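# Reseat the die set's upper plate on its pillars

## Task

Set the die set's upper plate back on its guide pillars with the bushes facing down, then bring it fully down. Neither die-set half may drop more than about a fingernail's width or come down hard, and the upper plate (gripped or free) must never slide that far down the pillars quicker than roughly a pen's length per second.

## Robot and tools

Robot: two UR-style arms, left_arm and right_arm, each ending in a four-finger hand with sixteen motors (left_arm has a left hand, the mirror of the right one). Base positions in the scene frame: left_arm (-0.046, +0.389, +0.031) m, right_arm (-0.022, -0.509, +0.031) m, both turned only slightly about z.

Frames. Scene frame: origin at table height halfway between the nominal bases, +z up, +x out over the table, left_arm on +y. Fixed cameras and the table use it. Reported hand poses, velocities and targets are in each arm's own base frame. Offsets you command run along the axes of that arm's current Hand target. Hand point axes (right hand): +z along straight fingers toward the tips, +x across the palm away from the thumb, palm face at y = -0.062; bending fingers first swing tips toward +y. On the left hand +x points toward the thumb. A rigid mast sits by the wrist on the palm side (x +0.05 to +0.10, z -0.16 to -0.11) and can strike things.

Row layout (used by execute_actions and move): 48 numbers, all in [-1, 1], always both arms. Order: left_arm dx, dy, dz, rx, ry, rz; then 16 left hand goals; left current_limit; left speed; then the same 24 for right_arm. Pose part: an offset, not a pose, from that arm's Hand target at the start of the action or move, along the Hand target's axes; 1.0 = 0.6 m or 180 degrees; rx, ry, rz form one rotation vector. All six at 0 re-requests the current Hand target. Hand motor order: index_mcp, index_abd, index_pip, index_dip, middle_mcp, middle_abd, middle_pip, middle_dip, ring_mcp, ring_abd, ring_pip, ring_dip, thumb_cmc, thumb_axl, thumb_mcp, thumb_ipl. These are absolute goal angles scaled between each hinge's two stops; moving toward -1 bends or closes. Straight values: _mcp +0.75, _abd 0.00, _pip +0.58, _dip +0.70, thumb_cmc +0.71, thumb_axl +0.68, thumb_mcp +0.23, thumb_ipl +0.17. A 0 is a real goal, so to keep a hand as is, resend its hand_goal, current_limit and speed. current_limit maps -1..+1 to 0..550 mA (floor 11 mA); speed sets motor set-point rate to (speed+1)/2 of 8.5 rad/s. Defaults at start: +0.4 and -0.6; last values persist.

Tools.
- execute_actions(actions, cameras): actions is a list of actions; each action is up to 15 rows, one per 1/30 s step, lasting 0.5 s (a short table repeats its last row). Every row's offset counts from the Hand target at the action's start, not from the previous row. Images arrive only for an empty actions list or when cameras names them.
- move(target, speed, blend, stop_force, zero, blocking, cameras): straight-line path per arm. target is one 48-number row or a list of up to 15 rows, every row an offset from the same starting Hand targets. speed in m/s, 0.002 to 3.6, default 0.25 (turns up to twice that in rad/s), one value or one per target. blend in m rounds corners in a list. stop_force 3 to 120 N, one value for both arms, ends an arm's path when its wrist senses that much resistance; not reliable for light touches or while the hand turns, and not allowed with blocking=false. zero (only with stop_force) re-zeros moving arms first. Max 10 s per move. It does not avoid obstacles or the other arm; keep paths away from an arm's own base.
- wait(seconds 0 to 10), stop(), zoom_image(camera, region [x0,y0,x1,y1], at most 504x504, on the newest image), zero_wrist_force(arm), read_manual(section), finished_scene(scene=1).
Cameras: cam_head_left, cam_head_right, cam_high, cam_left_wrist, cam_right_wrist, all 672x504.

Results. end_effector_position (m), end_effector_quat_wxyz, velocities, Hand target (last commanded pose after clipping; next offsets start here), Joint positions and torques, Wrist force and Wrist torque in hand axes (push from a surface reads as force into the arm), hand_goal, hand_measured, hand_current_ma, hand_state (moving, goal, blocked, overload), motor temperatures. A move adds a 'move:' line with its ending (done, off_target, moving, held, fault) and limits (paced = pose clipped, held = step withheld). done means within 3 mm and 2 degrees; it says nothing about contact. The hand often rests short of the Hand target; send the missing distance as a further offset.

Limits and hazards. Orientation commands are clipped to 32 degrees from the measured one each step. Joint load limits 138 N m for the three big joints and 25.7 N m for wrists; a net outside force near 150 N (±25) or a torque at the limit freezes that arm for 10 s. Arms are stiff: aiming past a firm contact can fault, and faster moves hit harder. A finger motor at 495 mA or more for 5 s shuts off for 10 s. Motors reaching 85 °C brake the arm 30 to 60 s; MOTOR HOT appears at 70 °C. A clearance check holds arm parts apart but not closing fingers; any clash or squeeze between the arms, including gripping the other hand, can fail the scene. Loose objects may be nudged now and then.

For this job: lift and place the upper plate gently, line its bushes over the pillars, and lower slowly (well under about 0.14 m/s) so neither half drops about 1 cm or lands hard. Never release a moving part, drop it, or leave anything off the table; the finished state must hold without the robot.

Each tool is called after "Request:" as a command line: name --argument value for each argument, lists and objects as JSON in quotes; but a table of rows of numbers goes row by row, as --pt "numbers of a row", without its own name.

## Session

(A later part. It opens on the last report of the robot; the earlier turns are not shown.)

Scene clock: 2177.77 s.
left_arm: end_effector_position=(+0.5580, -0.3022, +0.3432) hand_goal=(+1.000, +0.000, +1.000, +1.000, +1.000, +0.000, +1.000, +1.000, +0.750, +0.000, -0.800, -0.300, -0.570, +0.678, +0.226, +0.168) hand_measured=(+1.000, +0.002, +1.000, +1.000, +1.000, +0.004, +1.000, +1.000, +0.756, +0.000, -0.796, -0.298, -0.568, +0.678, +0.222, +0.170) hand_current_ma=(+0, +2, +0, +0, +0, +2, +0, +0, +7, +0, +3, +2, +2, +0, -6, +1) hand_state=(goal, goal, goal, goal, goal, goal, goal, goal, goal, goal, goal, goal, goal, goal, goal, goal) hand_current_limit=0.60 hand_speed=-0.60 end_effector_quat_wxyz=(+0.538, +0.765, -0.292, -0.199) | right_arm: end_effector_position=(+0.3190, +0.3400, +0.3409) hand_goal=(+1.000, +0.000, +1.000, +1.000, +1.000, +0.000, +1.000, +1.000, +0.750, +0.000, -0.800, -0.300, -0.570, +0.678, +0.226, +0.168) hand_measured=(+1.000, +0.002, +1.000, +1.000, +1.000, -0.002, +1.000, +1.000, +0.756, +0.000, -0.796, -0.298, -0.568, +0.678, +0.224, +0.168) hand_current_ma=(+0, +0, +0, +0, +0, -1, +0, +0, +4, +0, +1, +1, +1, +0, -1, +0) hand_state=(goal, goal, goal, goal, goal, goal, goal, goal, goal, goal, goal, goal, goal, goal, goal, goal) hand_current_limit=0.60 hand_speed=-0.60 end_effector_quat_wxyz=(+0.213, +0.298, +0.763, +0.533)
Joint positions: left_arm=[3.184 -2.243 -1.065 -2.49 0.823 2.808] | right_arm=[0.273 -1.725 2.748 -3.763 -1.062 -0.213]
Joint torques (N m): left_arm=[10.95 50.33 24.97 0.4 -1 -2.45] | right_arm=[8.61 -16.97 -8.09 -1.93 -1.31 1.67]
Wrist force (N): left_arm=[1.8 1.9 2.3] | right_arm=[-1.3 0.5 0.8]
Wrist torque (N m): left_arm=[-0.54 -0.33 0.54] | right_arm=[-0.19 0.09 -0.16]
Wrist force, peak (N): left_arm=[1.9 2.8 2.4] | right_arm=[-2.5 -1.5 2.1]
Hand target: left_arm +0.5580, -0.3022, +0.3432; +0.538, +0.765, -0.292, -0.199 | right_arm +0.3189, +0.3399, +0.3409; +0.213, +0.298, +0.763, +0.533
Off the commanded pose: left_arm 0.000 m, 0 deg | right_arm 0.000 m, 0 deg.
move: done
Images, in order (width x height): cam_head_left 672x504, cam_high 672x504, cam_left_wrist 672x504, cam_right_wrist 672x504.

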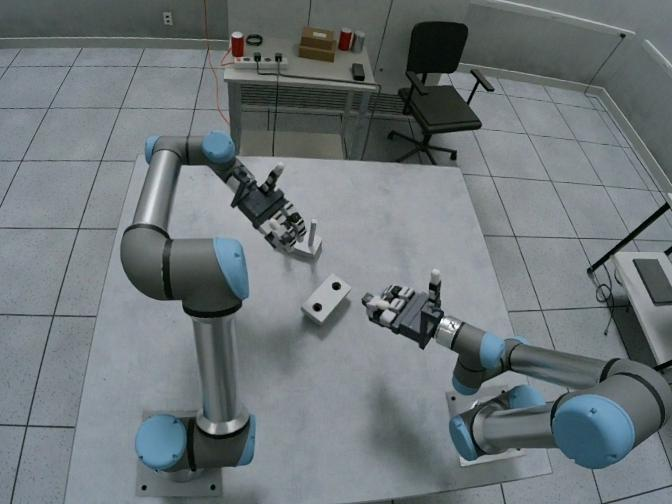

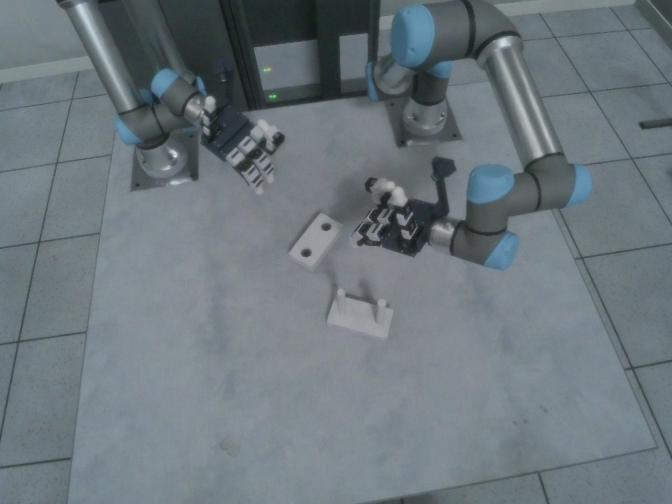

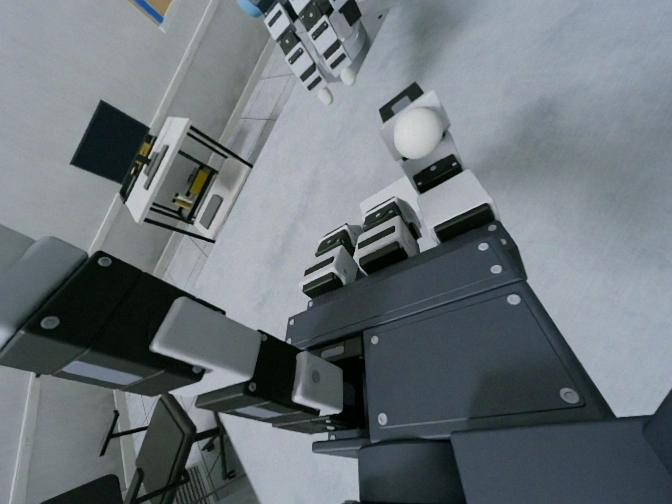

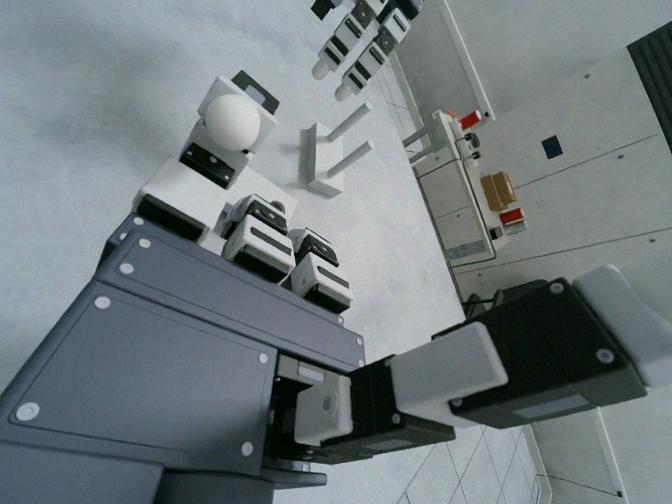

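Request:
move --pt "-0.0024 -0.2481 0.0902 0 0 0 1 0 1 1 1 0 1 1 0.75 0 -0.8 -0.3 -0.571 0.678 0.226 0.168 0.6 -0.6 0.0021 -0.2430 0.0887 0 0 0 1 0 1 1 1 0 1 1 0.75 0 -0.8 -0.3 -0.571 0.678 0.226 0.168 0.6 -0.6" --pt "-0.0024 -0.1954 0.2351 0 0 0 1 0 1 1 1 0 1 1 0.75 0 -0.8 -0.3 -0.571 0.678 0.226 0.168 0.6 -0.6 0.0021 -0.1903 0.2336 0 0 0 1 0 1 1 1 0 1 1 0.75 0 -0.8 -0.3 -0.571 0.678 0.226 0.168 0.6 -0.6" --blend '[0.01,0]' --speed '[0.12,0.08]' --cameras '["cam_head_left","cam_left_wrist","cam_right_wrist","cam_high"]'

Scene clock: 2193.83 s.
left_arm: end_effector_position=(+0.5580, -0.3022, +0.2150) hand_goal=(+1.000, +0.000, +1.000, +1.000, +1.000, +0.000, +1.000, +1.000, +0.750, +0.000, -0.800, -0.300, -0.570, +0.678, +0.226, +0.168) hand_measured=(+1.000, +0.002, +1.000, +1.000, +1.000, +0.004, +1.000, +1.000, +0.756, +0.000, -0.796, -0.298, -0.568, +0.678, +0.222, +0.170) hand_current_ma=(+0, +2, +0, +0, +0, +2, +0, +0, +7, +0, +3, +2, +2, +0, -6, +1) hand_state=(goal, goal, goal, goal, goal, goal, goal, goal, goal, goal, goal, goal, goal, goal, goal, goal) hand_current_limit=0.60 hand_speed=-0.60 end_effector_quat_wxyz=(+0.538, +0.765, -0.292, -0.200) | right_arm: end_effector_position=(+0.3184, +0.3399, +0.2299) hand_goal=(+1.000, +0.000, +1.000, +1.000, +1.000, +0.000, +1.000, +1.000, +0.750, +0.000, -0.800, -0.300, -0.570, +0.678, +0.226, +0.168) hand_measured=(+1.000, +0.000, +1.000, +1.000, +1.000, -0.002, +1.000, +1.000, +0.760, +0.000, -0.796, -0.298, -0.568, +0.678, +0.224, +0.168) hand_current_ma=(+0, +0, +0, +0, +0, +0, +0, +0, +7, +0, +1, +1, +0, +0, -1, +0) hand_state=(goal, goal, goal, goal, goal, goal, goal, goal, goal, goal, goal, goal, goal, goal, goal, goal) hand_current_limit=0.60 hand_speed=-0.60 end_effector_quat_wxyz=(+0.212, +0.299, +0.764, +0.531)
Joint positions: left_arm=[3.184 -2.342 -1.236 -2.221 0.823 2.808] | right_arm=[0.273 -0.996 2.807 -4.543 -1.063 -0.215]
Joint torques (N m): left_arm=[-8.1 60.54 21.19 -1.07 -2.06 -2.52] | right_arm=[-5.93 -11.91 7.21 -3.79 2.21 1.02]
Wrist force (N): left_arm=[1.8 2.1 1.8] | right_arm=[-1.8 1.1 0.8]
Wrist torque (N m): left_arm=[-0.48 -0.33 0.54] | right_arm=[-0.09 0.11 -0.32]
Wrist force, peak (N): left_arm=[1.8 3.7 1.8] | right_arm=[-2.7 -3.4 2.4]
Hand target: left_arm +0.5580, -0.3022, +0.2150; +0.538, +0.765, -0.292, -0.199 (not the last commanded pose) | right_arm +0.3185, +0.3399, +0.2298; +0.212, +0.299, +0.765, +0.530 (not the last commanded pose)
Off the commanded pose: left_arm 0.097 m, 0 deg | right_arm 0.103 m, 0 deg.
move: held (right_arm; a check stopped the path), off_target (left_arm; braked when a check withheld steps of right_arm); path passed 0 of 2 targets; limits=held
pose unreachable (right arm): on one or more control steps of this call, first in action 0 (counted from 0), this arm could not follow its commanded pose, so it was not sent that pose on those steps. It may still have moved: this result reports where it is.
cause: moving toward the commanded pose would bring two parts of the arm too close to each other (joints 3 (elbow) to 5 (wrist 2) lie between them).
Images, in order (width x height): cam_head_left 672x504, cam_high 672x504, cam_left_wrist 672x504, cam_right_wrist 672x504.

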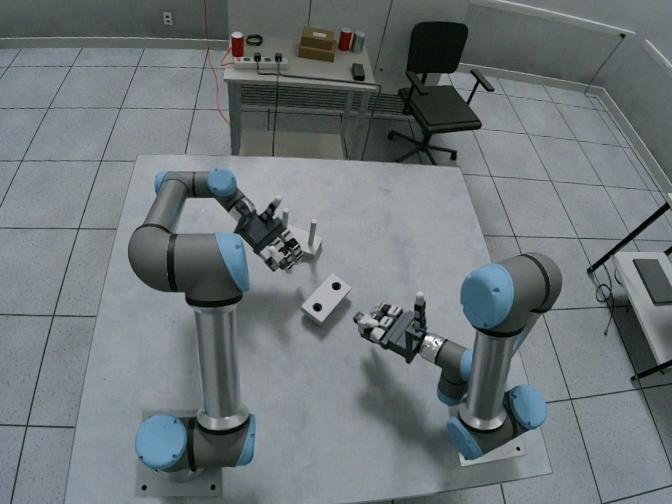

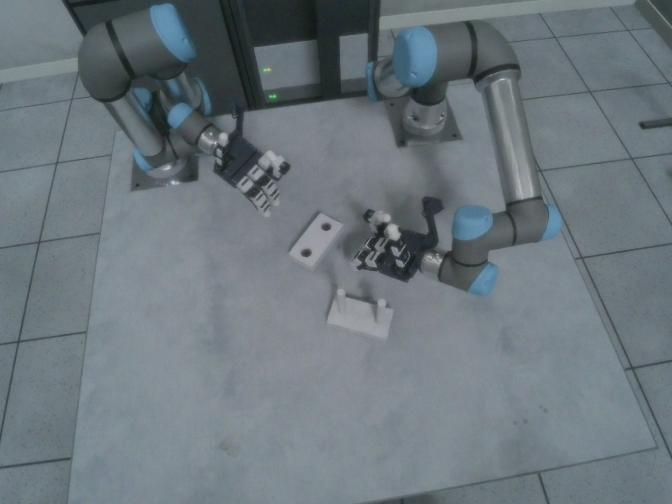

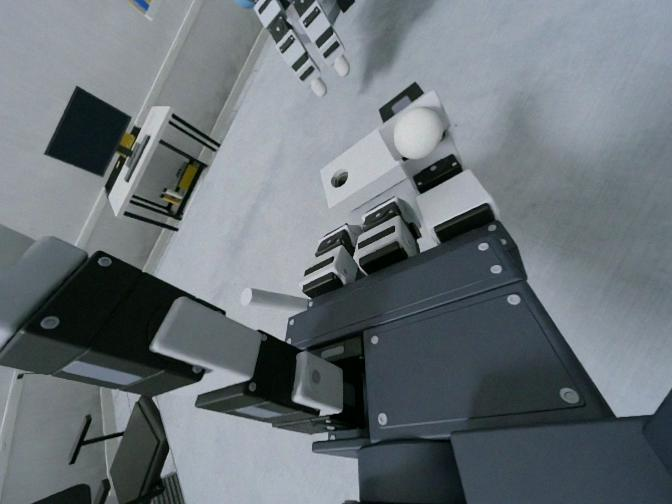

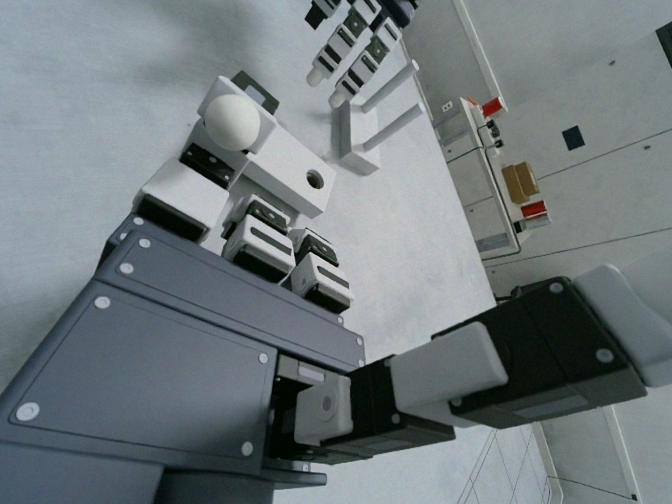

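Request:
move --pt "0 0.051 0.1402 0 0 0 1 0 1 1 1 0 1 1 0.75 0 -0.8 -0.3 -0.571 0.678 0.226 0.168 0.6 -0.6 0 0.051 0.1402 0 0 0 1 0 1 1 1 0 1 1 0.75 0 -0.8 -0.3 -0.571 0.678 0.226 0.168 0.6 -0.6" --pt "-0.0005 0.0039 0.1573 0 0 0 1 0 1 1 1 0 1 1 0.75 0 -0.8 -0.3 -0.571 0.678 0.226 0.168 0.6 -0.6 0.0006 -0.0181 0.1654 0 0 0 1 0 1 1 1 0 1 1 0.75 0 -0.8 -0.3 -0.571 0.678 0.226 0.168 0.6 -0.6" --blend '[0.005,0]' --speed '[0.1,0.05]' --cameras '["cam_head_left","cam_left_wrist","cam_right_wrist","cam_high"]'

Scene clock: 2201.73 s.
left_arm: end_effector_position=(+0.4988, -0.3693, +0.1849) hand_goal=(+1.000, +0.000, +1.000, +1.000, +1.000, +0.000, +1.000, +1.000, +0.750, +0.000, -0.800, -0.300, -0.570, +0.678, +0.226, +0.168) hand_measured=(+1.000, +0.002, +1.000, +1.000, +1.000, +0.004, +1.000, +1.000, +0.756, +0.000, -0.796, -0.298, -0.568, +0.678, +0.222, +0.170) hand_current_ma=(+0, +2, +0, +0, +0, +2, +0, +0, +7, +0, +3, +2, +2, +0, -6, +1) hand_state=(goal, goal, goal, goal, goal, goal, goal, goal, goal, goal, goal, goal, goal, goal, goal, goal) hand_current_limit=0.60 hand_speed=-0.60 end_effector_quat_wxyz=(+0.538, +0.765, -0.292, -0.200) | right_arm: end_effector_position=(+0.3794, +0.4053, +0.1852) hand_goal=(+1.000, +0.000, +1.000, +1.000, +1.000, +0.000, +1.000, +1.000, +0.750, +0.000, -0.800, -0.300, -0.570, +0.678, +0.226, +0.168) hand_measured=(+1.000, +0.000, +1.000, +1.000, +1.000, -0.002, +1.000, +1.000, +0.760, +0.000, -0.796, -0.298, -0.568, +0.678, +0.224, +0.168) hand_current_ma=(+0, +0, +0, +0, +0, +0, +0, +0, +7, +0, +1, +1, +0, +0, -1, +0) hand_state=(goal, goal, goal, goal, goal, goal, goal, goal, goal, goal, goal, goal, goal, goal, goal, goal) hand_current_limit=0.60 hand_speed=-0.60 end_effector_quat_wxyz=(+0.212, +0.299, +0.765, +0.531)
Joint positions: left_arm=[3.084 -2.275 -1.453 -2.021 0.736 2.738] | right_arm=[0.447 -0.854 2.514 -4.423 -1.223 -0.142]
Joint torques (N m): left_arm=[11.3 60.5 23.1 -2.18 0.5 1.46] | right_arm=[-8.7 -29.64 11.42 -1.98 2.16 1.66]
Wrist force (N): left_arm=[2.0 2.2 2.2] | right_arm=[-1.8 1.1 1.2]
Wrist torque (N m): left_arm=[-0.53 -0.34 0.42] | right_arm=[-0.18 0.11 -0.18]
Wrist force, peak (N): left_arm=[2.1 3.2 3.0] | right_arm=[-2.0 2.2 1.8]
Hand target: left_arm +0.4988, -0.3693, +0.1850; +0.538, +0.765, -0.292, -0.199 | right_arm +0.3793, +0.4053, +0.1851; +0.212, +0.299, +0.765, +0.530
Off the commanded pose: left_arm 0.000 m, 0 deg | right_arm 0.000 m, 0 deg.
move: done
Images, in order (width x height): cam_head_left 672x504, cam_high 672x504, cam_left_wrist 672x504, cam_right_wrist 672x504.

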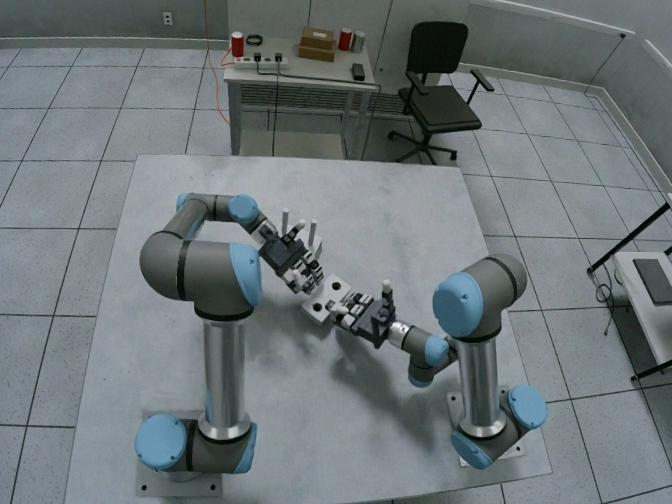

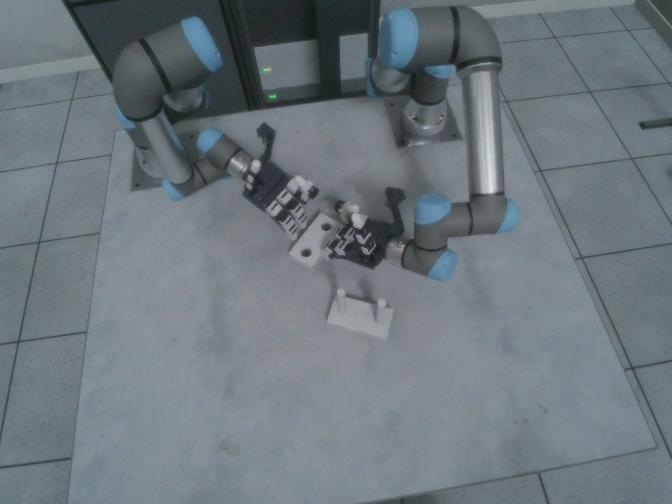

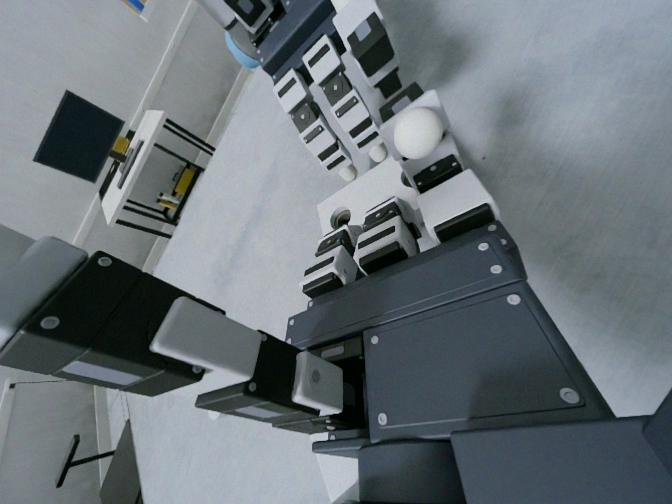

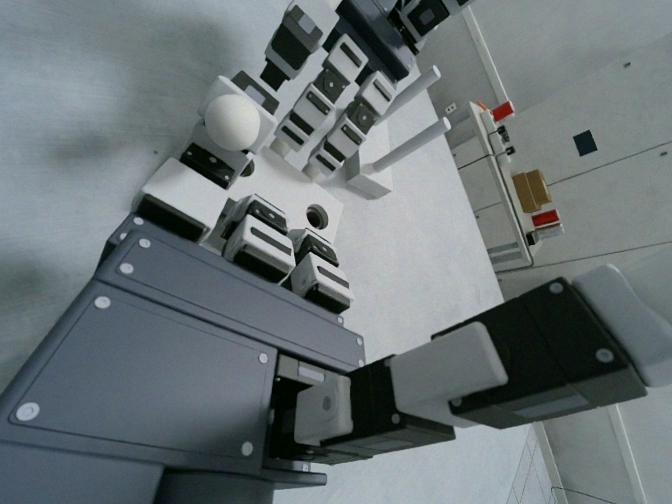

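Request:
move --target '[0,0.0074,0.0204,0,0,0,1,0,1,1,1,0,1,1,0.75,0,-0.8,-0.3,-0.571,0.678,0.226,0.168,0.6,-0.6,0,0.0074,0.0204,0,0,0,1,0,1,1,1,0,1,1,0.75,0,-0.8,-0.3,-0.571,0.678,0.226,0.168,0.6,-0.6]' --speed 0.03

Request:
move --target '[0,0.00456,0.01253,0,0,0,1,0,1,1,1,0,1,1,0.75,0,-0.8,-0.3,-0.571,0.678,0.226,0.168,0.6,-0.6,0,0.00456,0.01253,0,0,0,1,0,1,1,1,0,1,1,0.75,0,-0.8,-0.3,-0.571,0.678,0.226,0.168,0.6,-0.6]' --speed 0.005 --stop_force 6

Scene clock: 2205.97 s.
left_arm: end_effector_position=(+0.4903, -0.3789, +0.1851) hand_goal=(+1.000, +0.000, +1.000, +1.000, +1.000, +0.000, +1.000, +1.000, +0.750, +0.000, -0.800, -0.300, -0.570, +0.678, +0.226, +0.168) hand_measured=(+1.004, -0.006, +1.004, +1.002, +1.004, -0.004, +1.004, +1.002, +0.756, +0.000, -0.796, -0.298, -0.568, +0.678, +0.222, +0.170) hand_current_ma=(+5, -5, +4, +1, +5, -4, +4, +2, +7, +0, +3, +2, +2, +0, -6, +1) hand_state=(goal, goal, goal, goal, goal, goal, goal, goal, goal, goal, goal, goal, goal, goal, goal, goal) hand_current_limit=0.60 hand_speed=-0.60 end_effector_quat_wxyz=(+0.538, +0.765, -0.292, -0.199) | right_arm: end_effector_position=(+0.3882, +0.4149, +0.1851) hand_goal=(+1.000, +0.000, +1.000, +1.000, +1.000, +0.000, +1.000, +1.000, +0.750, +0.000, -0.800, -0.300, -0.570, +0.678, +0.226, +0.168) hand_measured=(+1.006, +0.000, +1.004, +1.002, +1.006, -0.002, +1.006, +1.002, +0.760, +0.000, -0.796, -0.298, -0.568, +0.678, +0.224, +0.168) hand_current_ma=(+3, +0, +2, +1, +3, -1, +2, +1, +7, +0, +1, +1, +0, +0, -1, +0) hand_state=(goal, goal, goal, goal, goal, goal, goal, goal, goal, goal, goal, goal, goal, goal, goal, goal) hand_current_limit=0.60 hand_speed=-0.60 end_effector_quat_wxyz=(+0.212, +0.299, +0.764, +0.531)
Joint positions: left_arm=[3.068 -2.263 -1.477 -2 0.722 2.726] | right_arm=[0.463 -0.858 2.478 -4.385 -1.239 -0.136]
Joint torques (N m): left_arm=[-62.52 13.45 -5.03 -11.66 0.7 1.26] | right_arm=[-9.65 -16.91 -18.81 2.81 4.97 0.17]
Wrist force (N): left_arm=[2.0 6.2 -83.0] | right_arm=[-1.9 12.6 -109.1]
Wrist torque (N m): left_arm=[12.21 -0.46 0.43] | right_arm=[16.10 0.20 -0.13]
Wrist force, peak (N): left_arm=[2.0 6.2 -83.0] | right_arm=[-1.3 14.0 -110.6]
Hand target: left_arm +0.4902, -0.3790, +0.1849; +0.538, +0.765, -0.292, -0.199 | right_arm +0.3882, +0.4148, +0.1850; +0.212, +0.299, +0.765, +0.530
Off the commanded pose: left_arm 0.000 m, 0 deg | right_arm 0.000 m, 0 deg.
move: done

Scene clock: 2207.03 s.
left_arm: end_effector_position=(+0.4902, -0.3790, +0.1851) hand_goal=(+1.000, +0.000, +1.000, +1.000, +1.000, +0.000, +1.000, +1.000, +0.750, +0.000, -0.800, -0.300, -0.570, +0.678, +0.226, +0.168) hand_measured=(+1.004, -0.004, +1.004, +1.002, +1.006, -0.004, +1.004, +1.002, +0.756, +0.000, -0.796, -0.298, -0.568, +0.678, +0.222, +0.170) hand_current_ma=(+6, -4, +4, +2, +6, -3, +5, +2, +7, +0, +3, +2, +2, +0, -6, +1) hand_state=(goal, goal, goal, goal, goal, goal, goal, goal, goal, goal, goal, goal, goal, goal, goal, goal) hand_current_limit=0.60 hand_speed=-0.60 end_effector_quat_wxyz=(+0.538, +0.765, -0.292, -0.199) | right_arm: end_effector_position=(+0.3883, +0.4150, +0.1851) hand_goal=(+1.000, +0.000, +1.000, +1.000, +1.000, +0.000, +1.000, +1.000, +0.750, +0.000, -0.800, -0.300, -0.570, +0.678, +0.226, +0.168) hand_measured=(+1.006, +0.000, +1.006, +1.002, +1.006, -0.002, +1.006, +1.002, +0.760, +0.000, -0.796, -0.298, -0.568, +0.678, +0.224, +0.168) hand_current_ma=(+3, +0, +2, +1, +4, -1, +3, +1, +7, +0, +1, +1, +0, +0, -1, +0) hand_state=(goal, goal, goal, goal, goal, goal, goal, goal, goal, goal, goal, goal, goal, goal, goal, goal) hand_current_limit=0.60 hand_speed=-0.60 end_effector_quat_wxyz=(+0.212, +0.299, +0.765, +0.530)
Joint positions: left_arm=[3.068 -2.263 -1.477 -2 0.722 2.726] | right_arm=[0.463 -0.858 2.477 -4.385 -1.238 -0.136]
Joint torques (N m): left_arm=[-47.05 11.31 -8.2 -12.16 0.84 2.35] | right_arm=[-9.7 -14.69 -19.33 3.75 5 1.33]
Wrist force (N): left_arm=[2.0 9.0 -90.1] | right_arm=[-2.2 15.0 -116.5]
Wrist torque (N m): left_arm=[13.16 -0.51 0.41] | right_arm=[17.10 0.16 -0.15]
Wrist force, peak (N): left_arm=[1.9 13.9 -96.5] | right_arm=[-1.3 17.2 -124.5]
Hand target: left_arm +0.4902, -0.3790, +0.1851; +0.538, +0.765, -0.292, -0.199 (not the last commanded pose) | right_arm +0.3883, +0.4150, +0.1851; +0.212, +0.299, +0.765, +0.530 (not the last commanded pose)
Off the commanded pose: left_arm 0.008 m, 0 deg | right_arm 0.008 m, 0 deg.
move: contact (left_arm, right_arm)

Request:
move --target '[0,-0.00057,-0.00157,0,0,0,1,0,1,1,1,0,1,1,0.75,0,-0.8,-0.3,-0.571,0.678,0.226,0.168,0.6,-0.6,0,-0.00057,-0.00157,0,0,0,1,0,1,1,1,0,1,1,0.75,0,-0.8,-0.3,-0.571,0.678,0.226,0.168,0.6,-0.6]' --speed 0.01

Scene clock: 2209.10 s.
left_arm: end_effector_position=(+0.4908, -0.3783, +0.1851) hand_goal=(+1.000, +0.000, +1.000, +1.000, +1.000, +0.000, +1.000, +1.000, +0.750, +0.000, -0.800, -0.300, -0.570, +0.678, +0.226, +0.168) hand_measured=(+1.004, -0.002, +1.004, +1.002, +1.004, -0.002, +1.004, +1.002, +0.756, +0.000, -0.796, -0.298, -0.568, +0.678, +0.222, +0.170) hand_current_ma=(+4, -2, +3, +1, +4, -1, +3, +1, +7, +0, +3, +2, +2, +0, -6, +1) hand_state=(goal, goal, goal, goal, goal, goal, goal, goal, goal, goal, goal, goal, goal, goal, goal, goal) hand_current_limit=0.60 hand_speed=-0.60 end_effector_quat_wxyz=(+0.538, +0.765, -0.292, -0.199) | right_arm: end_effector_position=(+0.3876, +0.4143, +0.1851) hand_goal=(+1.000, +0.000, +1.000, +1.000, +1.000, +0.000, +1.000, +1.000, +0.750, +0.000, -0.800, -0.300, -0.570, +0.678, +0.226, +0.168) hand_measured=(+1.004, +0.000, +1.004, +1.002, +1.004, -0.002, +1.004, +1.002, +0.760, +0.000, -0.796, -0.298, -0.568, +0.678, +0.224, +0.168) hand_current_ma=(+2, +0, +1, +1, +2, +0, +2, +1, +7, +0, +1, +1, +0, +0, -1, +0) hand_state=(goal, goal, goal, goal, goal, goal, goal, goal, goal, goal, goal, goal, goal, goal, goal, goal) hand_current_limit=0.60 hand_speed=-0.60 end_effector_quat_wxyz=(+0.212, +0.299, +0.765, +0.530)
Joint positions: left_arm=[3.069 -2.264 -1.476 -2.001 0.723 2.727] | right_arm=[0.462 -0.858 2.48 -4.388 -1.237 -0.136]
Joint torques (N m): left_arm=[-31.18 21.03 0.27 -8.92 0.42 2.32] | right_arm=[-7.97 -11.08 -10.55 0.88 3.67 -1.01]
Wrist force (N): left_arm=[2.0 6.8 -64.8] | right_arm=[-2.2 9.4 -76.9]
Wrist torque (N m): left_arm=[9.48 -0.40 0.33] | right_arm=[11.29 0.12 -0.16]
Wrist force, peak (N): left_arm=[2.0 10.5 -90.4] | right_arm=[-1.9 16.3 -117.6]
Hand target: left_arm +0.4909, -0.3783, +0.1851; +0.538, +0.765, -0.292, -0.199 | right_arm +0.3876, +0.4143, +0.1851; +0.212, +0.299, +0.765, +0.530
Off the commanded pose: left_arm 0.000 m, 0 deg | right_arm 0.000 m, 0 deg.
move: done

Request:
move --target '[0,-0.00055,-0.0015,0,0,0,1,0,1,1,1,0,1,1,0.75,0,-0.8,-0.3,-0.571,0.678,0.226,0.168,0.6,-0.6,0,-0.00063,-0.00172,0,0,0,1,0,1,1,1,0,1,1,0.75,0,-0.8,-0.3,-0.571,0.678,0.226,0.168,0.6,-0.6]' --speed 0.01

Scene clock: 2211.20 s.
left_arm: end_effector_position=(+0.4915, -0.3776, +0.1851) hand_goal=(+1.000, +0.000, +1.000, +1.000, +1.000, +0.000, +1.000, +1.000, +0.750, +0.000, -0.800, -0.300, -0.570, +0.678, +0.226, +0.168) hand_measured=(+1.002, +0.000, +1.002, +1.002, +1.002, +0.000, +1.002, +1.002, +0.756, +0.000, -0.796, -0.298, -0.568, +0.678, +0.222, +0.170) hand_current_ma=(+3, +0, +2, +1, +3, +0, +2, +1, +7, +0, +3, +2, +2, +0, -6, +1) hand_state=(goal, goal, goal, goal, goal, goal, goal, goal, goal, goal, goal, goal, goal, goal, goal, goal) hand_current_limit=0.60 hand_speed=-0.60 end_effector_quat_wxyz=(+0.538, +0.765, -0.292, -0.199) | right_arm: end_effector_position=(+0.3869, +0.4135, +0.1851) hand_goal=(+1.000, +0.000, +1.000, +1.000, +1.000, +0.000, +1.000, +1.000, +0.750, +0.000, -0.800, -0.300, -0.570, +0.678, +0.226, +0.168) hand_measured=(+1.002, +0.002, +1.002, +1.002, +1.002, -0.002, +1.002, +1.002, +0.760, +0.000, -0.796, -0.298, -0.568, +0.678, +0.224, +0.168) hand_current_ma=(+1, +0, +0, +0, +1, +0, +1, +0, +7, +0, +1, +1, +0, +0, -1, +0) hand_state=(goal, goal, goal, goal, goal, goal, goal, goal, goal, goal, goal, goal, goal, goal, goal, goal) hand_current_limit=0.60 hand_speed=-0.60 end_effector_quat_wxyz=(+0.212, +0.299, +0.765, +0.530)
Joint positions: left_arm=[3.07 -2.265 -1.474 -2.003 0.724 2.728] | right_arm=[0.461 -0.857 2.483 -4.391 -1.236 -0.137]
Joint torques (N m): left_arm=[-15.41 28.5 7.89 -6.53 0.47 2.4] | right_arm=[-8.35 -16.19 0.26 -1.75 2.71 -1.09]
Wrist force (N): left_arm=[2.3 1.7 -39.6] | right_arm=[-2.1 3.2 -34.9]
Wrist torque (N m): left_arm=[5.86 -0.37 0.40] | right_arm=[5.26 0.08 -0.14]
Wrist force, peak (N): left_arm=[2.2 6.5 -64.9] | right_arm=[-2.2 9.3 -77.2]
Hand target: left_arm +0.4915, -0.3776, +0.1851; +0.538, +0.765, -0.292, -0.199 | right_arm +0.3869, +0.4135, +0.1851; +0.212, +0.299, +0.765, +0.530
Off the commanded pose: left_arm 0.000 m, 0 deg | right_arm 0.000 m, 0 deg.
move: done

Request:
move --target '[0.00004,0.0047,-0.00171,0,0,0,1,0,1,1,1,0,1,1,0.75,0,-0.8,-0.3,-0.571,0.678,0.226,0.168,0.6,-0.6,-0.00004,0.0047,-0.00172,0,0,0,1,0,1,1,1,0,1,1,0.75,0,-0.8,-0.3,-0.571,0.678,0.226,0.168,0.6,-0.6]' --speed 0.01 --cameras '["cam_right_wrist","cam_left_wrist"]'

Scene clock: 2216.27 s.
left_arm: end_effector_position=(+0.4915, -0.3776, +0.1882) hand_goal=(+1.000, +0.000, +1.000, +1.000, +1.000, +0.000, +1.000, +1.000, +0.750, +0.000, -0.800, -0.300, -0.570, +0.678, +0.226, +0.168) hand_measured=(+1.002, +0.000, +1.002, +1.002, +1.002, +0.002, +1.002, +1.002, +0.756, +0.000, -0.796, -0.298, -0.568, +0.678, +0.222, +0.170) hand_current_ma=(+2, +0, +1, +1, +3, +1, +2, +1, +7, +0, +3, +2, +2, +0, -6, +1) hand_state=(goal, goal, goal, goal, goal, goal, goal, goal, goal, goal, goal, goal, goal, goal, goal, goal) hand_current_limit=0.60 hand_speed=-0.60 end_effector_quat_wxyz=(+0.538, +0.765, -0.292, -0.199) | right_arm: end_effector_position=(+0.3869, +0.4135, +0.1881) hand_goal=(+1.000, +0.000, +1.000, +1.000, +1.000, +0.000, +1.000, +1.000, +0.750, +0.000, -0.800, -0.300, -0.570, +0.678, +0.226, +0.168) hand_measured=(+1.002, +0.000, +1.002, +1.002, +1.002, -0.002, +1.002, +1.002, +0.760, +0.000, -0.796, -0.298, -0.568, +0.678, +0.224, +0.168) hand_current_ma=(+1, +0, +0, +0, +1, +0, +0, +0, +7, +0, +1, +1, +0, +0, -1, +0) hand_state=(goal, goal, goal, goal, goal, goal, goal, goal, goal, goal, goal, goal, goal, goal, goal, goal) hand_current_limit=0.60 hand_speed=-0.60 end_effector_quat_wxyz=(+0.212, +0.299, +0.765, +0.530)
Joint positions: left_arm=[3.071 -2.26 -1.472 -2.009 0.724 2.728] | right_arm=[0.461 -0.869 2.485 -4.381 -1.236 -0.137]
Joint torques (N m): left_arm=[-14.56 55.37 15.19 -6.39 -2.35 -2.06] | right_arm=[7.86 -30.37 -3.2 -6.38 0.06 1.26]
Wrist force (N): left_arm=[2.3 -15.0 -21.9] | right_arm=[-1.6 -17.2 -22.7]
Wrist torque (N m): left_arm=[4.15 -0.37 0.50] | right_arm=[4.35 0.10 -0.17]
Wrist force, peak (N): left_arm=[2.1 1.4 -39.6] | right_arm=[-2.2 3.6 -35.6]
Hand target: left_arm +0.4915, -0.3775, +0.1881; +0.538, +0.765, -0.292, -0.199 | right_arm +0.3869, +0.4135, +0.1881; +0.212, +0.299, +0.765, +0.530
Off the commanded pose: left_arm 0.000 m, 0 deg | right_arm 0.000 m, 0 deg.
move: done
Images, in order (width x height): cam_left_wrist 672x504, cam_right_wrist 672x504.

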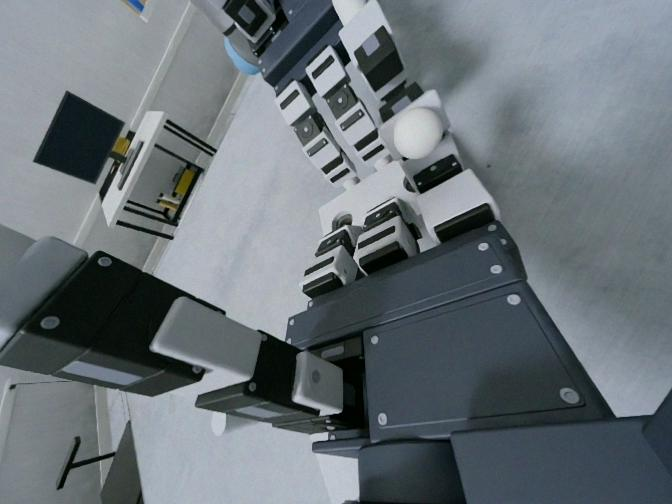

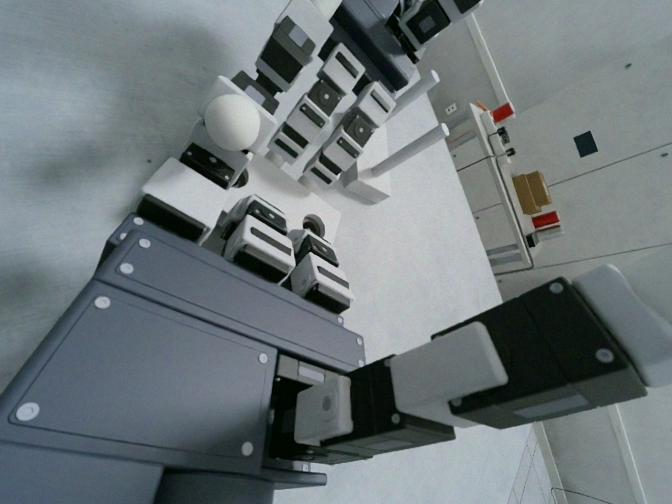

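Request:
move --pt "0.0 0.00014 0.00038 0 0 0 1 0 1 1 1 0 1 1 0.75 0 -0.8 -0.3 -0.571 0.678 0.226 0.168 0.6 -0.6 0 0.00014 0.00038 0 0 0 1 0 1 1 1 0 1 1 0.75 0 -0.8 -0.3 -0.571 0.678 0.226 0.168 0.6 -0.6" --pt "0.00008 0.0080 -0.00247 0 0 0 1 0 1 1 1 0 1 1 0.75 0 -0.8 -0.3 -0.571 0.678 0.226 0.168 0.6 -0.6 -0.00007 0.0080 -0.00248 0 0 0 1 0 1 1 1 0 1 1 0.75 0 -0.8 -0.3 -0.571 0.678 0.226 0.168 0.6 -0.6" --speed 0.01 --cameras '["cam_high"]'

Scene clock: 2220.60 s.
left_arm: end_effector_position=(+0.4913, -0.3777, +0.1932) hand_goal=(+1.000, +0.000, +1.000, +1.000, +1.000, +0.000, +1.000, +1.000, +0.750, +0.000, -0.800, -0.300, -0.570, +0.678, +0.226, +0.168) hand_measured=(+1.002, +0.002, +1.002, +1.002, +1.004, +0.002, +1.002, +1.002, +0.756, +0.000, -0.796, -0.298, -0.568, +0.678, +0.222, +0.170) hand_current_ma=(+3, +1, +1, +1, +3, +1, +2, +1, +7, +0, +3, +2, +2, +0, -6, +1) hand_state=(goal, goal, goal, goal, goal, goal, goal, goal, goal, goal, goal, goal, goal, goal, goal, goal) hand_current_limit=0.60 hand_speed=-0.60 end_effector_quat_wxyz=(+0.538, +0.765, -0.292, -0.199) | right_arm: end_effector_position=(+0.3871, +0.4137, +0.1932) hand_goal=(+1.000, +0.000, +1.000, +1.000, +1.000, +0.000, +1.000, +1.000, +0.750, +0.000, -0.800, -0.300, -0.570, +0.678, +0.226, +0.168) hand_measured=(+1.002, +0.000, +1.002, +1.002, +1.004, -0.002, +1.002, +1.002, +0.760, +0.000, -0.796, -0.298, -0.568, +0.678, +0.224, +0.168) hand_current_ma=(+1, +0, +0, +0, +1, +0, +1, +0, +7, +0, +1, +1, +0, +0, -1, +0) hand_state=(goal, goal, goal, goal, goal, goal, goal, goal, goal, goal, goal, goal, goal, goal, goal, goal) hand_current_limit=0.60 hand_speed=-0.60 end_effector_quat_wxyz=(+0.212, +0.299, +0.765, +0.530)
Joint positions: left_arm=[3.07 -2.254 -1.469 -2.019 0.724 2.728] | right_arm=[0.461 -0.889 2.488 -4.364 -1.236 -0.137]
Joint torques (N m): left_arm=[-34.18 49.14 11.24 -6.04 -4.66 -1.96] | right_arm=[10.07 -25.51 -7.15 -7.37 -0.2 1.07]
Wrist force (N): left_arm=[2.2 -17.6 -26.6] | right_arm=[-1.5 -20.0 -28.0]
Wrist torque (N m): left_arm=[5.02 -0.31 0.54] | right_arm=[5.23 0.11 -0.20]
Wrist force, peak (N): left_arm=[2.4 -18.9 -27.8] | right_arm=[-1.3 -20.5 -28.8]
Hand target: left_arm +0.4913, -0.3777, +0.1931; +0.538, +0.765, -0.292, -0.199 | right_arm +0.3871, +0.4137, +0.1931; +0.212, +0.299, +0.765, +0.530
Off the commanded pose: left_arm 0.000 m, 0 deg | right_arm 0.000 m, 0 deg.
move: done
Images, in order (width x height): cam_high 672x504.

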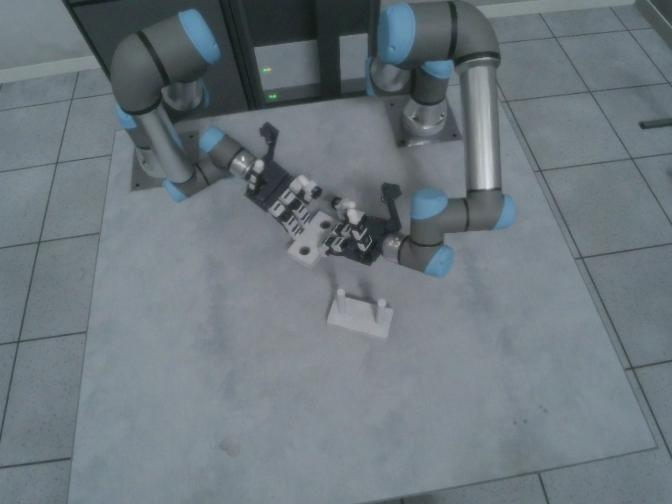

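Request:
move --pt "-0.00928 0.00021 0.00033 0.00025 0.02614 -0.0095 1 0 1 1 1 0 1 1 0.75 0 -0.8 -0.3 -0.571 0.678 0.226 0.168 0.6 -0.6 -0.00928 0.00006 0.00037 -0.00022 0.02611 -0.00953 1 0 1 1 1 0 1 1 0.75 0 -0.8 -0.3 -0.571 0.678 0.226 0.168 0.6 -0.6" --pt "-0.01849 0.00069 0.00142 0.0005 0.05228 -0.019 1 0 1 1 1 0 1 1 0.75 0 -0.8 -0.3 -0.571 0.678 0.226 0.168 0.6 -0.6 -0.01849 0.00039 0.0015 -0.00044 0.05222 -0.01906 1 0 1 1 1 0 1 1 0.75 0 -0.8 -0.3 -0.571 0.678 0.226 0.168 0.6 -0.6" --blend 0.002 --speed 0.06

Scene clock: 2237.93 s.
left_arm: end_effector_position=(+0.4825, -0.3710, +0.1932) hand_goal=(+1.000, +0.000, +1.000, +1.000, +1.000, +0.000, +1.000, +1.000, +0.750, +0.000, -0.800, -0.300, -0.570, +0.678, +0.226, +0.168) hand_measured=(+1.004, +0.000, +1.002, +1.002, +1.004, +0.000, +1.002, +1.002, +0.756, +0.000, -0.796, -0.298, -0.568, +0.678, +0.222, +0.170) hand_current_ma=(+3, +0, +2, +1, +3, +0, +2, +1, +7, +0, +3, +2, +2, +0, -6, +1) hand_state=(goal, goal, goal, goal, goal, goal, goal, goal, goal, goal, goal, goal, goal, goal, goal, goal) hand_current_limit=0.60 hand_speed=-0.60 end_effector_quat_wxyz=(+0.553, +0.788, -0.224, -0.152) | right_arm: end_effector_position=(+0.3959, +0.4067, +0.1931) hand_goal=(+1.000, +0.000, +1.000, +1.000, +1.000, +0.000, +1.000, +1.000, +0.750, +0.000, -0.800, -0.300, -0.570, +0.678, +0.226, +0.168) hand_measured=(+1.004, +0.002, +1.002, +1.002, +1.004, +0.000, +1.002, +1.002, +0.760, +0.000, -0.796, -0.298, -0.568, +0.678, +0.224, +0.168) hand_current_ma=(+1, +0, +1, +0, +1, +0, +1, +0, +7, +0, +1, +1, +0, +0, -1, +0) hand_state=(goal, goal, goal, goal, goal, goal, goal, goal, goal, goal, goal, goal, goal, goal, goal, goal) hand_current_limit=0.60 hand_speed=-0.60 end_effector_quat_wxyz=(+0.165, +0.231, +0.788, +0.547)
Joint positions: left_arm=[3.113 -2.146 -1.678 -1.824 0.614 2.609] | right_arm=[0.296 -0.899 2.502 -4.294 -0.925 -0.29]
Joint torques (N m): left_arm=[-34.42 34.33 11.1 -6.37 -2.71 3.12] | right_arm=[12.1 -36.1 -10.77 -7.23 2.32 0.78]
Wrist force (N): left_arm=[1.7 -18.7 -27.5] | right_arm=[-1.7 -21.1 -28.3]
Wrist torque (N m): left_arm=[5.10 -0.38 0.42] | right_arm=[5.33 0.01 -0.34]
Wrist force, peak (N): left_arm=[2.0 -20.1 -31.0] | right_arm=[-1.9 -22.3 -32.3]
Hand target: left_arm +0.4824, -0.3711, +0.1931; +0.553, +0.788, -0.224, -0.152 | right_arm +0.3958, +0.4068, +0.1931; +0.164, +0.231, +0.788, +0.547
Off the commanded pose: left_arm 0.000 m, 0 deg | right_arm 0.000 m, 0 deg.
move: done

Request:
move --pt "-0.00928 0.00021 0.00033 0.00025 0.02614 -0.0095 1 0 1 1 1 0 1 1 0.75 0 -0.8 -0.3 -0.571 0.678 0.226 0.168 0.6 -0.6 -0.00928 0.00006 0.00037 -0.00022 0.02611 -0.00953 1 0 1 1 1 0 1 1 0.75 0 -0.8 -0.3 -0.571 0.678 0.226 0.168 0.6 -0.6" --pt "-0.01849 0.00069 0.00142 0.0005 0.05228 -0.019 1 0 1 1 1 0 1 1 0.75 0 -0.8 -0.3 -0.571 0.678 0.226 0.168 0.6 -0.6 -0.01849 0.00039 0.0015 -0.00044 0.05222 -0.01906 1 0 1 1 1 0 1 1 0.75 0 -0.8 -0.3 -0.571 0.678 0.226 0.168 0.6 -0.6" --pt "-0.02756 0.00145 0.00326 0.00075 0.07842 -0.0285 1 0 1 1 1 0 1 1 0.75 0 -0.8 -0.3 -0.571 0.678 0.226 0.168 0.6 -0.6 -0.02756 0.00099 0.00338 -0.00067 0.07833 -0.02858 1 0 1 1 1 0 1 1 0.75 0 -0.8 -0.3 -0.571 0.678 0.226 0.168 0.6 -0.6" --pt "-0.03643 0.00248 0.00583 0.001 0.10456 -0.038 1 0 1 1 1 0 1 1 0.75 0 -0.8 -0.3 -0.571 0.678 0.226 0.168 0.6 -0.6 -0.03643 0.00188 0.00599 -0.00089 0.10444 -0.03811 1 0 1 1 1 0 1 1 0.75 0 -0.8 -0.3 -0.571 0.678 0.226 0.168 0.6 -0.6" --blend 0.002 --speed 0.06 --cameras '["cam_high"]'

Scene clock: 2245.97 s.
left_arm: end_effector_position=(+0.4618, -0.3629, +0.1932) hand_goal=(+1.000, +0.000, +1.000, +1.000, +1.000, +0.000, +1.000, +1.000, +0.750, +0.000, -0.800, -0.300, -0.570, +0.678, +0.226, +0.168) hand_measured=(+1.004, -0.002, +1.002, +1.002, +1.004, +0.000, +1.002, +1.002, +0.756, +0.000, -0.796, -0.298, -0.568, +0.678, +0.222, +0.170) hand_current_ma=(+4, -1, +2, +1, +4, +0, +2, +1, +7, +0, +3, +2, +2, +0, -6, +1) hand_state=(goal, goal, goal, goal, goal, goal, goal, goal, goal, goal, goal, goal, goal, goal, goal, goal) hand_current_limit=0.60 hand_speed=-0.60 end_effector_quat_wxyz=(+0.571, +0.815, -0.084, -0.053) | right_arm: end_effector_position=(+0.4163, +0.3980, +0.1932) hand_goal=(+1.000, +0.000, +1.000, +1.000, +1.000, +0.000, +1.000, +1.000, +0.750, +0.000, -0.800, -0.300, -0.570, +0.678, +0.226, +0.168) hand_measured=(+1.004, +0.002, +1.002, +1.002, +1.004, +0.000, +1.002, +1.002, +0.760, +0.000, -0.796, -0.298, -0.568, +0.678, +0.224, +0.168) hand_current_ma=(+2, +1, +1, +0, +2, +0, +1, +0, +7, +0, +1, +1, +0, +0, -1, +0) hand_state=(goal, goal, goal, goal, goal, goal, goal, goal, goal, goal, goal, goal, goal, goal, goal, goal) hand_current_limit=0.60 hand_speed=-0.60 end_effector_quat_wxyz=(+0.067, +0.091, +0.815, +0.568)
Joint positions: left_arm=[3.172 -1.96 -2.101 -1.203 0.413 2.173] | right_arm=[0.09 -0.991 2.45 -3.732 -0.471 -0.816]
Joint torques (N m): left_arm=[-29.29 23.8 13.79 -0.65 -6.88 2.42] | right_arm=[21.03 -22.39 1.83 -4.53 5.87 -0.1]
Wrist force (N): left_arm=[2.0 -21.5 -33.3] | right_arm=[-2.1 -23.5 -34.0]
Wrist torque (N m): left_arm=[6.16 -0.40 0.42] | right_arm=[6.50 0.09 -0.42]
Wrist force, peak (N): left_arm=[1.6 -23.0 -37.0] | right_arm=[-2.1 -23.8 -38.6]
Hand target: left_arm +0.4618, -0.3629, +0.1931; +0.571, +0.815, -0.084, -0.053 | right_arm +0.4162, +0.3981, +0.1930; +0.066, +0.091, +0.815, +0.568
Off the commanded pose: left_arm 0.000 m, 0 deg | right_arm 0.000 m, 0 deg.
move: done
Images, in order (width x height): cam_high 672x504.

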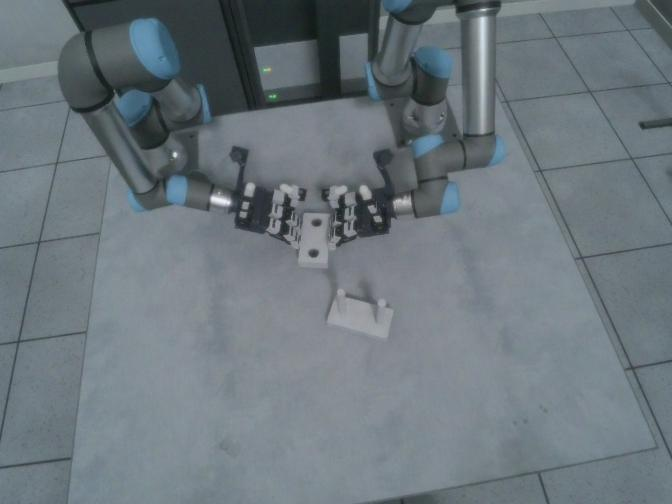

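Request:
move --pt "-0.00928 0.00009 0.00003 0.00025 0.02614 -0.0095 1 0 1 1 1 0 1 1 0.75 0 -0.8 -0.3 -0.571 0.678 0.226 0.168 0.6 -0.6 -0.00928 -0.00006 0.00007 -0.00022 0.02611 -0.00953 1 0 1 1 1 0 1 1 0.75 0 -0.8 -0.3 -0.571 0.678 0.226 0.168 0.6 -0.6" --pt "-0.01849 0.00049 0.00087 0.0005 0.05228 -0.019 1 0 1 1 1 0 1 1 0.75 0 -0.8 -0.3 -0.571 0.678 0.226 0.168 0.6 -0.6 -0.01849 0.00019 0.00095 -0.00044 0.05222 -0.01906 1 0 1 1 1 0 1 1 0.75 0 -0.8 -0.3 -0.571 0.678 0.226 0.168 0.6 -0.6" --pt "-0.02756 0.00117 0.00248 0.00075 0.07842 -0.0285 1 0 1 1 1 0 1 1 0.75 0 -0.8 -0.3 -0.571 0.678 0.226 0.168 0.6 -0.6 -0.02756 0.00071 0.0026 -0.00067 0.07833 -0.02858 1 0 1 1 1 0 1 1 0.75 0 -0.8 -0.3 -0.571 0.678 0.226 0.168 0.6 -0.6" --pt "-0.03643 0.0022 0.00505 0.001 0.10456 -0.038 1 0 1 1 1 0 1 1 0.75 0 -0.8 -0.3 -0.571 0.678 0.226 0.168 0.6 -0.6 -0.03643 0.0016 0.00521 -0.00089 0.10444 -0.03811 1 0 1 1 1 0 1 1 0.75 0 -0.8 -0.3 -0.571 0.678 0.226 0.168 0.6 -0.6" --blend 0.002 --speed 0.06

Scene clock: 2255.13 s.
left_arm: end_effector_position=(+0.4397, -0.3619, +0.1930) hand_goal=(+1.000, +0.000, +1.000, +1.000, +1.000, +0.000, +1.000, +1.000, +0.750, +0.000, -0.800, -0.300, -0.570, +0.678, +0.226, +0.168) hand_measured=(+1.004, -0.008, +1.002, +1.002, +1.004, -0.008, +1.002, +1.002, +0.756, +0.000, -0.796, -0.298, -0.568, +0.678, +0.222, +0.170) hand_current_ma=(+3, -9, +2, +1, +4, -8, +2, +1, +7, +0, +3, +2, +2, +0, -6, +1) hand_state=(goal, goal, goal, goal, goal, goal, goal, goal, goal, goal, goal, goal, goal, goal, goal, goal) hand_current_limit=0.60 hand_speed=-0.60 end_effector_quat_wxyz=(+0.572, +0.817, +0.059, +0.047) | right_arm: end_effector_position=(+0.4383, +0.3963, +0.1930) hand_goal=(+1.000, +0.000, +1.000, +1.000, +1.000, +0.000, +1.000, +1.000, +0.750, +0.000, -0.800, -0.300, -0.570, +0.678, +0.226, +0.168) hand_measured=(+1.004, +0.010, +1.002, +1.002, +1.004, +0.006, +1.002, +1.002, +0.760, +0.000, -0.796, -0.298, -0.568, +0.678, +0.224, +0.168) hand_current_ma=(+1, +5, +1, +0, +1, +3, +1, +0, +7, +0, +1, +1, +0, +0, -1, +0) hand_state=(goal, goal, goal, goal, goal, goal, goal, goal, goal, goal, goal, goal, goal, goal, goal, goal) hand_current_limit=0.60 hand_speed=-0.60 end_effector_quat_wxyz=(-0.034, -0.052, +0.819, +0.571)
Joint positions: left_arm=[3.168 -2.046 -2.439 0.109 0.37 1.221] | right_arm=[0.039 -1.182 2.238 -2.404 -0.362 -1.813]
Joint torques (N m): left_arm=[-18.72 44.24 18.1 4.19 -10.94 2.3] | right_arm=[8.05 -34.24 2.17 -1.32 10.03 -0.76]
Wrist force (N): left_arm=[1.0 -18.0 -28.8] | right_arm=[-2.1 -21.0 -30.5]
Wrist torque (N m): left_arm=[5.44 -0.52 0.29] | right_arm=[5.60 -0.11 -0.51]
Wrist force, peak (N): left_arm=[2.5 -23.1 -37.8] | right_arm=[-2.1 -25.5 -38.9]
Hand target: left_arm +0.4397, -0.3619, +0.1931; +0.572, +0.817, +0.059, +0.047 | right_arm +0.4382, +0.3964, +0.1930; -0.034, -0.052, +0.818, +0.571
Off the commanded pose: left_arm 0.000 m, 0 deg | right_arm 0.000 m, 0 deg.
move: done

Request:
move --pt "-0.00928 0.00012 0.00009 0.00025 0.02614 -0.0095 1 0 1 1 1 0 1 1 0.75 0 -0.8 -0.3 -0.571 0.678 0.226 0.168 0.6 -0.6 -0.00928 -0.00003 0.00013 -0.00022 0.02611 -0.00953 1 0 1 1 1 0 1 1 0.75 0 -0.8 -0.3 -0.571 0.678 0.226 0.168 0.6 -0.6" --pt "-0.01849 0.0006 0.00118 0.0005 0.05228 -0.019 1 0 1 1 1 0 1 1 0.75 0 -0.8 -0.3 -0.571 0.678 0.226 0.168 0.6 -0.6 -0.01849 0.0003 0.00126 -0.00044 0.05222 -0.01906 1 0 1 1 1 0 1 1 0.75 0 -0.8 -0.3 -0.571 0.678 0.226 0.168 0.6 -0.6" --pt "-0.02756 0.00136 0.00302 0.00075 0.07842 -0.0285 1 0 1 1 1 0 1 1 0.75 0 -0.8 -0.3 -0.571 0.678 0.226 0.168 0.6 -0.6 -0.02756 0.0009 0.00314 -0.00067 0.07833 -0.02858 1 0 1 1 1 0 1 1 0.75 0 -0.8 -0.3 -0.571 0.678 0.226 0.168 0.6 -0.6" --pt "-0.03643 0.00239 0.00559 0.001 0.10456 -0.038 1 0 1 1 1 0 1 1 0.75 0 -0.8 -0.3 -0.571 0.678 0.226 0.168 0.6 -0.6 -0.03643 0.00179 0.00575 -0.00089 0.10444 -0.03811 1 0 1 1 1 0 1 1 0.75 0 -0.8 -0.3 -0.571 0.678 0.226 0.168 0.6 -0.6" --blend 0.002 --speed 0.06 --cameras '["cam_high"]'

Scene clock: 2264.10 s.
left_arm: end_effector_position=(+0.4185, -0.3688, +0.1930) hand_goal=(+1.000, +0.000, +1.000, +1.000, +1.000, +0.000, +1.000, +1.000, +0.750, +0.000, -0.800, -0.300, -0.570, +0.678, +0.226, +0.168) hand_measured=(+1.004, -0.010, +1.002, +1.002, +1.004, -0.010, +1.002, +1.002, +0.756, +0.000, -0.796, -0.298, -0.568, +0.678, +0.222, +0.170) hand_current_ma=(+4, -12, +2, +1, +4, -12, +2, +1, +7, +0, +3, +2, +2, +0, -6, +1) hand_state=(goal, goal, goal, goal, goal, goal, goal, goal, goal, goal, goal, goal, goal, goal, goal, goal) hand_current_limit=0.60 hand_speed=-0.60 end_effector_quat_wxyz=(+0.555, +0.794, +0.200, +0.146) | right_arm: end_effector_position=(+0.4595, +0.4027, +0.1928) hand_goal=(+1.000, +0.000, +1.000, +1.000, +1.000, +0.000, +1.000, +1.000, +0.750, +0.000, -0.800, -0.300, -0.570, +0.678, +0.226, +0.168) hand_measured=(+1.004, +0.012, +1.002, +1.002, +1.004, +0.008, +1.002, +1.002, +0.760, +0.000, -0.796, -0.298, -0.568, +0.678, +0.224, +0.168) hand_current_ma=(+2, +6, +1, +0, +2, +4, +1, +0, +7, +0, +1, +1, +0, +0, -1, +0) hand_state=(goal, goal, goal, goal, goal, goal, goal, goal, goal, goal, goal, goal, goal, goal, goal, goal) hand_current_limit=0.60 hand_speed=-0.60 end_effector_quat_wxyz=(-0.133, -0.193, +0.797, +0.557)
Joint positions: left_arm=[3.033 -2.228 -2.524 1.047 0.693 0.462] | right_arm=[0.074 -1.059 1.814 -1.512 -0.524 -2.46]
Joint torques (N m): left_arm=[2.58 43.17 20.42 4.74 -6.35 2.9] | right_arm=[17.04 -45.61 5.71 3.23 7.43 0.68]
Wrist force (N): left_arm=[1.1 -22.0 -37.0] | right_arm=[-3.1 -25.2 -37.9]
Wrist torque (N m): left_arm=[6.82 -0.54 0.28] | right_arm=[7.09 -0.01 -0.60]
Wrist force, peak (N): left_arm=[1.0 -22.5 -36.9] | right_arm=[-3.0 -25.3 -38.0]
Hand target: left_arm +0.4186, -0.3688, +0.1931; +0.555, +0.794, +0.200, +0.146 | right_arm +0.4595, +0.4026, +0.1929; -0.133, -0.193, +0.797, +0.557
Off the commanded pose: left_arm 0.000 m, 0 deg | right_arm 0.000 m, 0 deg.
move: done
Images, in order (width x height): cam_high 672x504.

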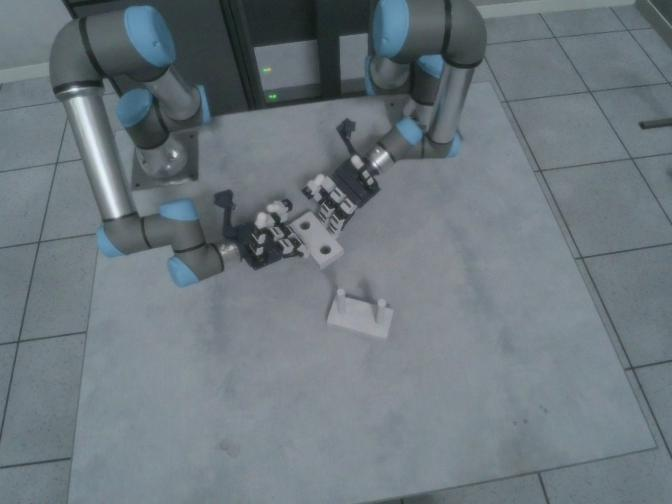

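Request:
move --pt "-0.00928 -0.00007 -0.00045 0.00025 0.02614 -0.0095 1 0 1 1 1 0 1 1 0.75 0 -0.8 -0.3 -0.571 0.678 0.226 0.168 0.6 -0.6 -0.00928 -0.00022 -0.00041 -0.00022 0.02611 -0.00953 1 0 1 1 1 0 1 1 0.75 0 -0.8 -0.3 -0.571 0.678 0.226 0.168 0.6 -0.6" --pt "-0.01849 0.00037 0.00054 0.0005 0.05228 -0.019 1 0 1 1 1 0 1 1 0.75 0 -0.8 -0.3 -0.571 0.678 0.226 0.168 0.6 -0.6 -0.01849 0.00007 0.00062 -0.00044 0.05222 -0.01906 1 0 1 1 1 0 1 1 0.75 0 -0.8 -0.3 -0.571 0.678 0.226 0.168 0.6 -0.6" --pt "-0.02756 0.00109 0.00228 0.00075 0.07842 -0.0285 1 0 1 1 1 0 1 1 0.75 0 -0.8 -0.3 -0.571 0.678 0.226 0.168 0.6 -0.6 -0.02756 0.00063 0.0024 -0.00067 0.07833 -0.02858 1 0 1 1 1 0 1 1 0.75 0 -0.8 -0.3 -0.571 0.678 0.226 0.168 0.6 -0.6" --blend 0.002 --speed 0.06

Scene clock: 2272.30 s.
left_arm: end_effector_position=(+0.4048, -0.3781, +0.1931) hand_goal=(+1.000, +0.000, +1.000, +1.000, +1.000, +0.000, +1.000, +1.000, +0.750, +0.000, -0.800, -0.300, -0.570, +0.678, +0.226, +0.168) hand_measured=(+1.004, -0.012, +1.002, +1.002, +1.004, -0.012, +1.002, +1.002, +0.756, +0.000, -0.796, -0.298, -0.568, +0.678, +0.222, +0.170) hand_current_ma=(+3, -15, +2, +1, +3, -15, +2, +1, +7, +0, +3, +2, +2, +0, -6, +1) hand_state=(goal, goal, goal, goal, goal, goal, goal, goal, goal, goal, goal, goal, goal, goal, goal, goal) hand_current_limit=0.60 hand_speed=-0.60 end_effector_quat_wxyz=(+0.531, +0.761, +0.302, +0.217) | right_arm: end_effector_position=(+0.4735, +0.4115, +0.1927) hand_goal=(+1.000, +0.000, +1.000, +1.000, +1.000, +0.000, +1.000, +1.000, +0.750, +0.000, -0.800, -0.300, -0.570, +0.678, +0.226, +0.168) hand_measured=(+1.004, +0.014, +1.002, +1.002, +1.004, +0.010, +1.002, +1.002, +0.760, +0.000, -0.796, -0.298, -0.568, +0.678, +0.224, +0.168) hand_current_ma=(+1, +8, +1, +0, +1, +6, +1, +0, +7, +0, +1, +1, +0, +0, -1, +0) hand_state=(goal, goal, goal, goal, goal, goal, goal, goal, goal, goal, goal, goal, goal, goal, goal, goal) hand_current_limit=0.60 hand_speed=-0.60 end_effector_quat_wxyz=(-0.205, -0.295, +0.764, +0.536)
Joint positions: left_arm=[2.809 -2.262 -2.528 1.261 1.128 0.183] | right_arm=[0.129 -0.899 1.493 -1.164 -0.688 -2.685]
Joint torques (N m): left_arm=[8.44 32.14 14.06 5.11 -2.3 3.17] | right_arm=[12.59 -52.55 5.9 4.92 4.96 1.22]
Wrist force (N): left_arm=[0.6 -18.7 -30.3] | right_arm=[-2.1 -21.3 -31.5]
Wrist torque (N m): left_arm=[5.59 -0.48 0.25] | right_arm=[5.87 -0.06 -0.41]
Wrist force, peak (N): left_arm=[0.8 -22.6 -37.1] | right_arm=[-3.3 -25.3 -38.1]
Hand target: left_arm +0.4048, -0.3780, +0.1931; +0.531, +0.761, +0.302, +0.217 | right_arm +0.4735, +0.4115, +0.1928; -0.205, -0.295, +0.764, +0.536
Off the commanded pose: left_arm 0.000 m, 0 deg | right_arm 0.000 m, 0 deg.
move: done


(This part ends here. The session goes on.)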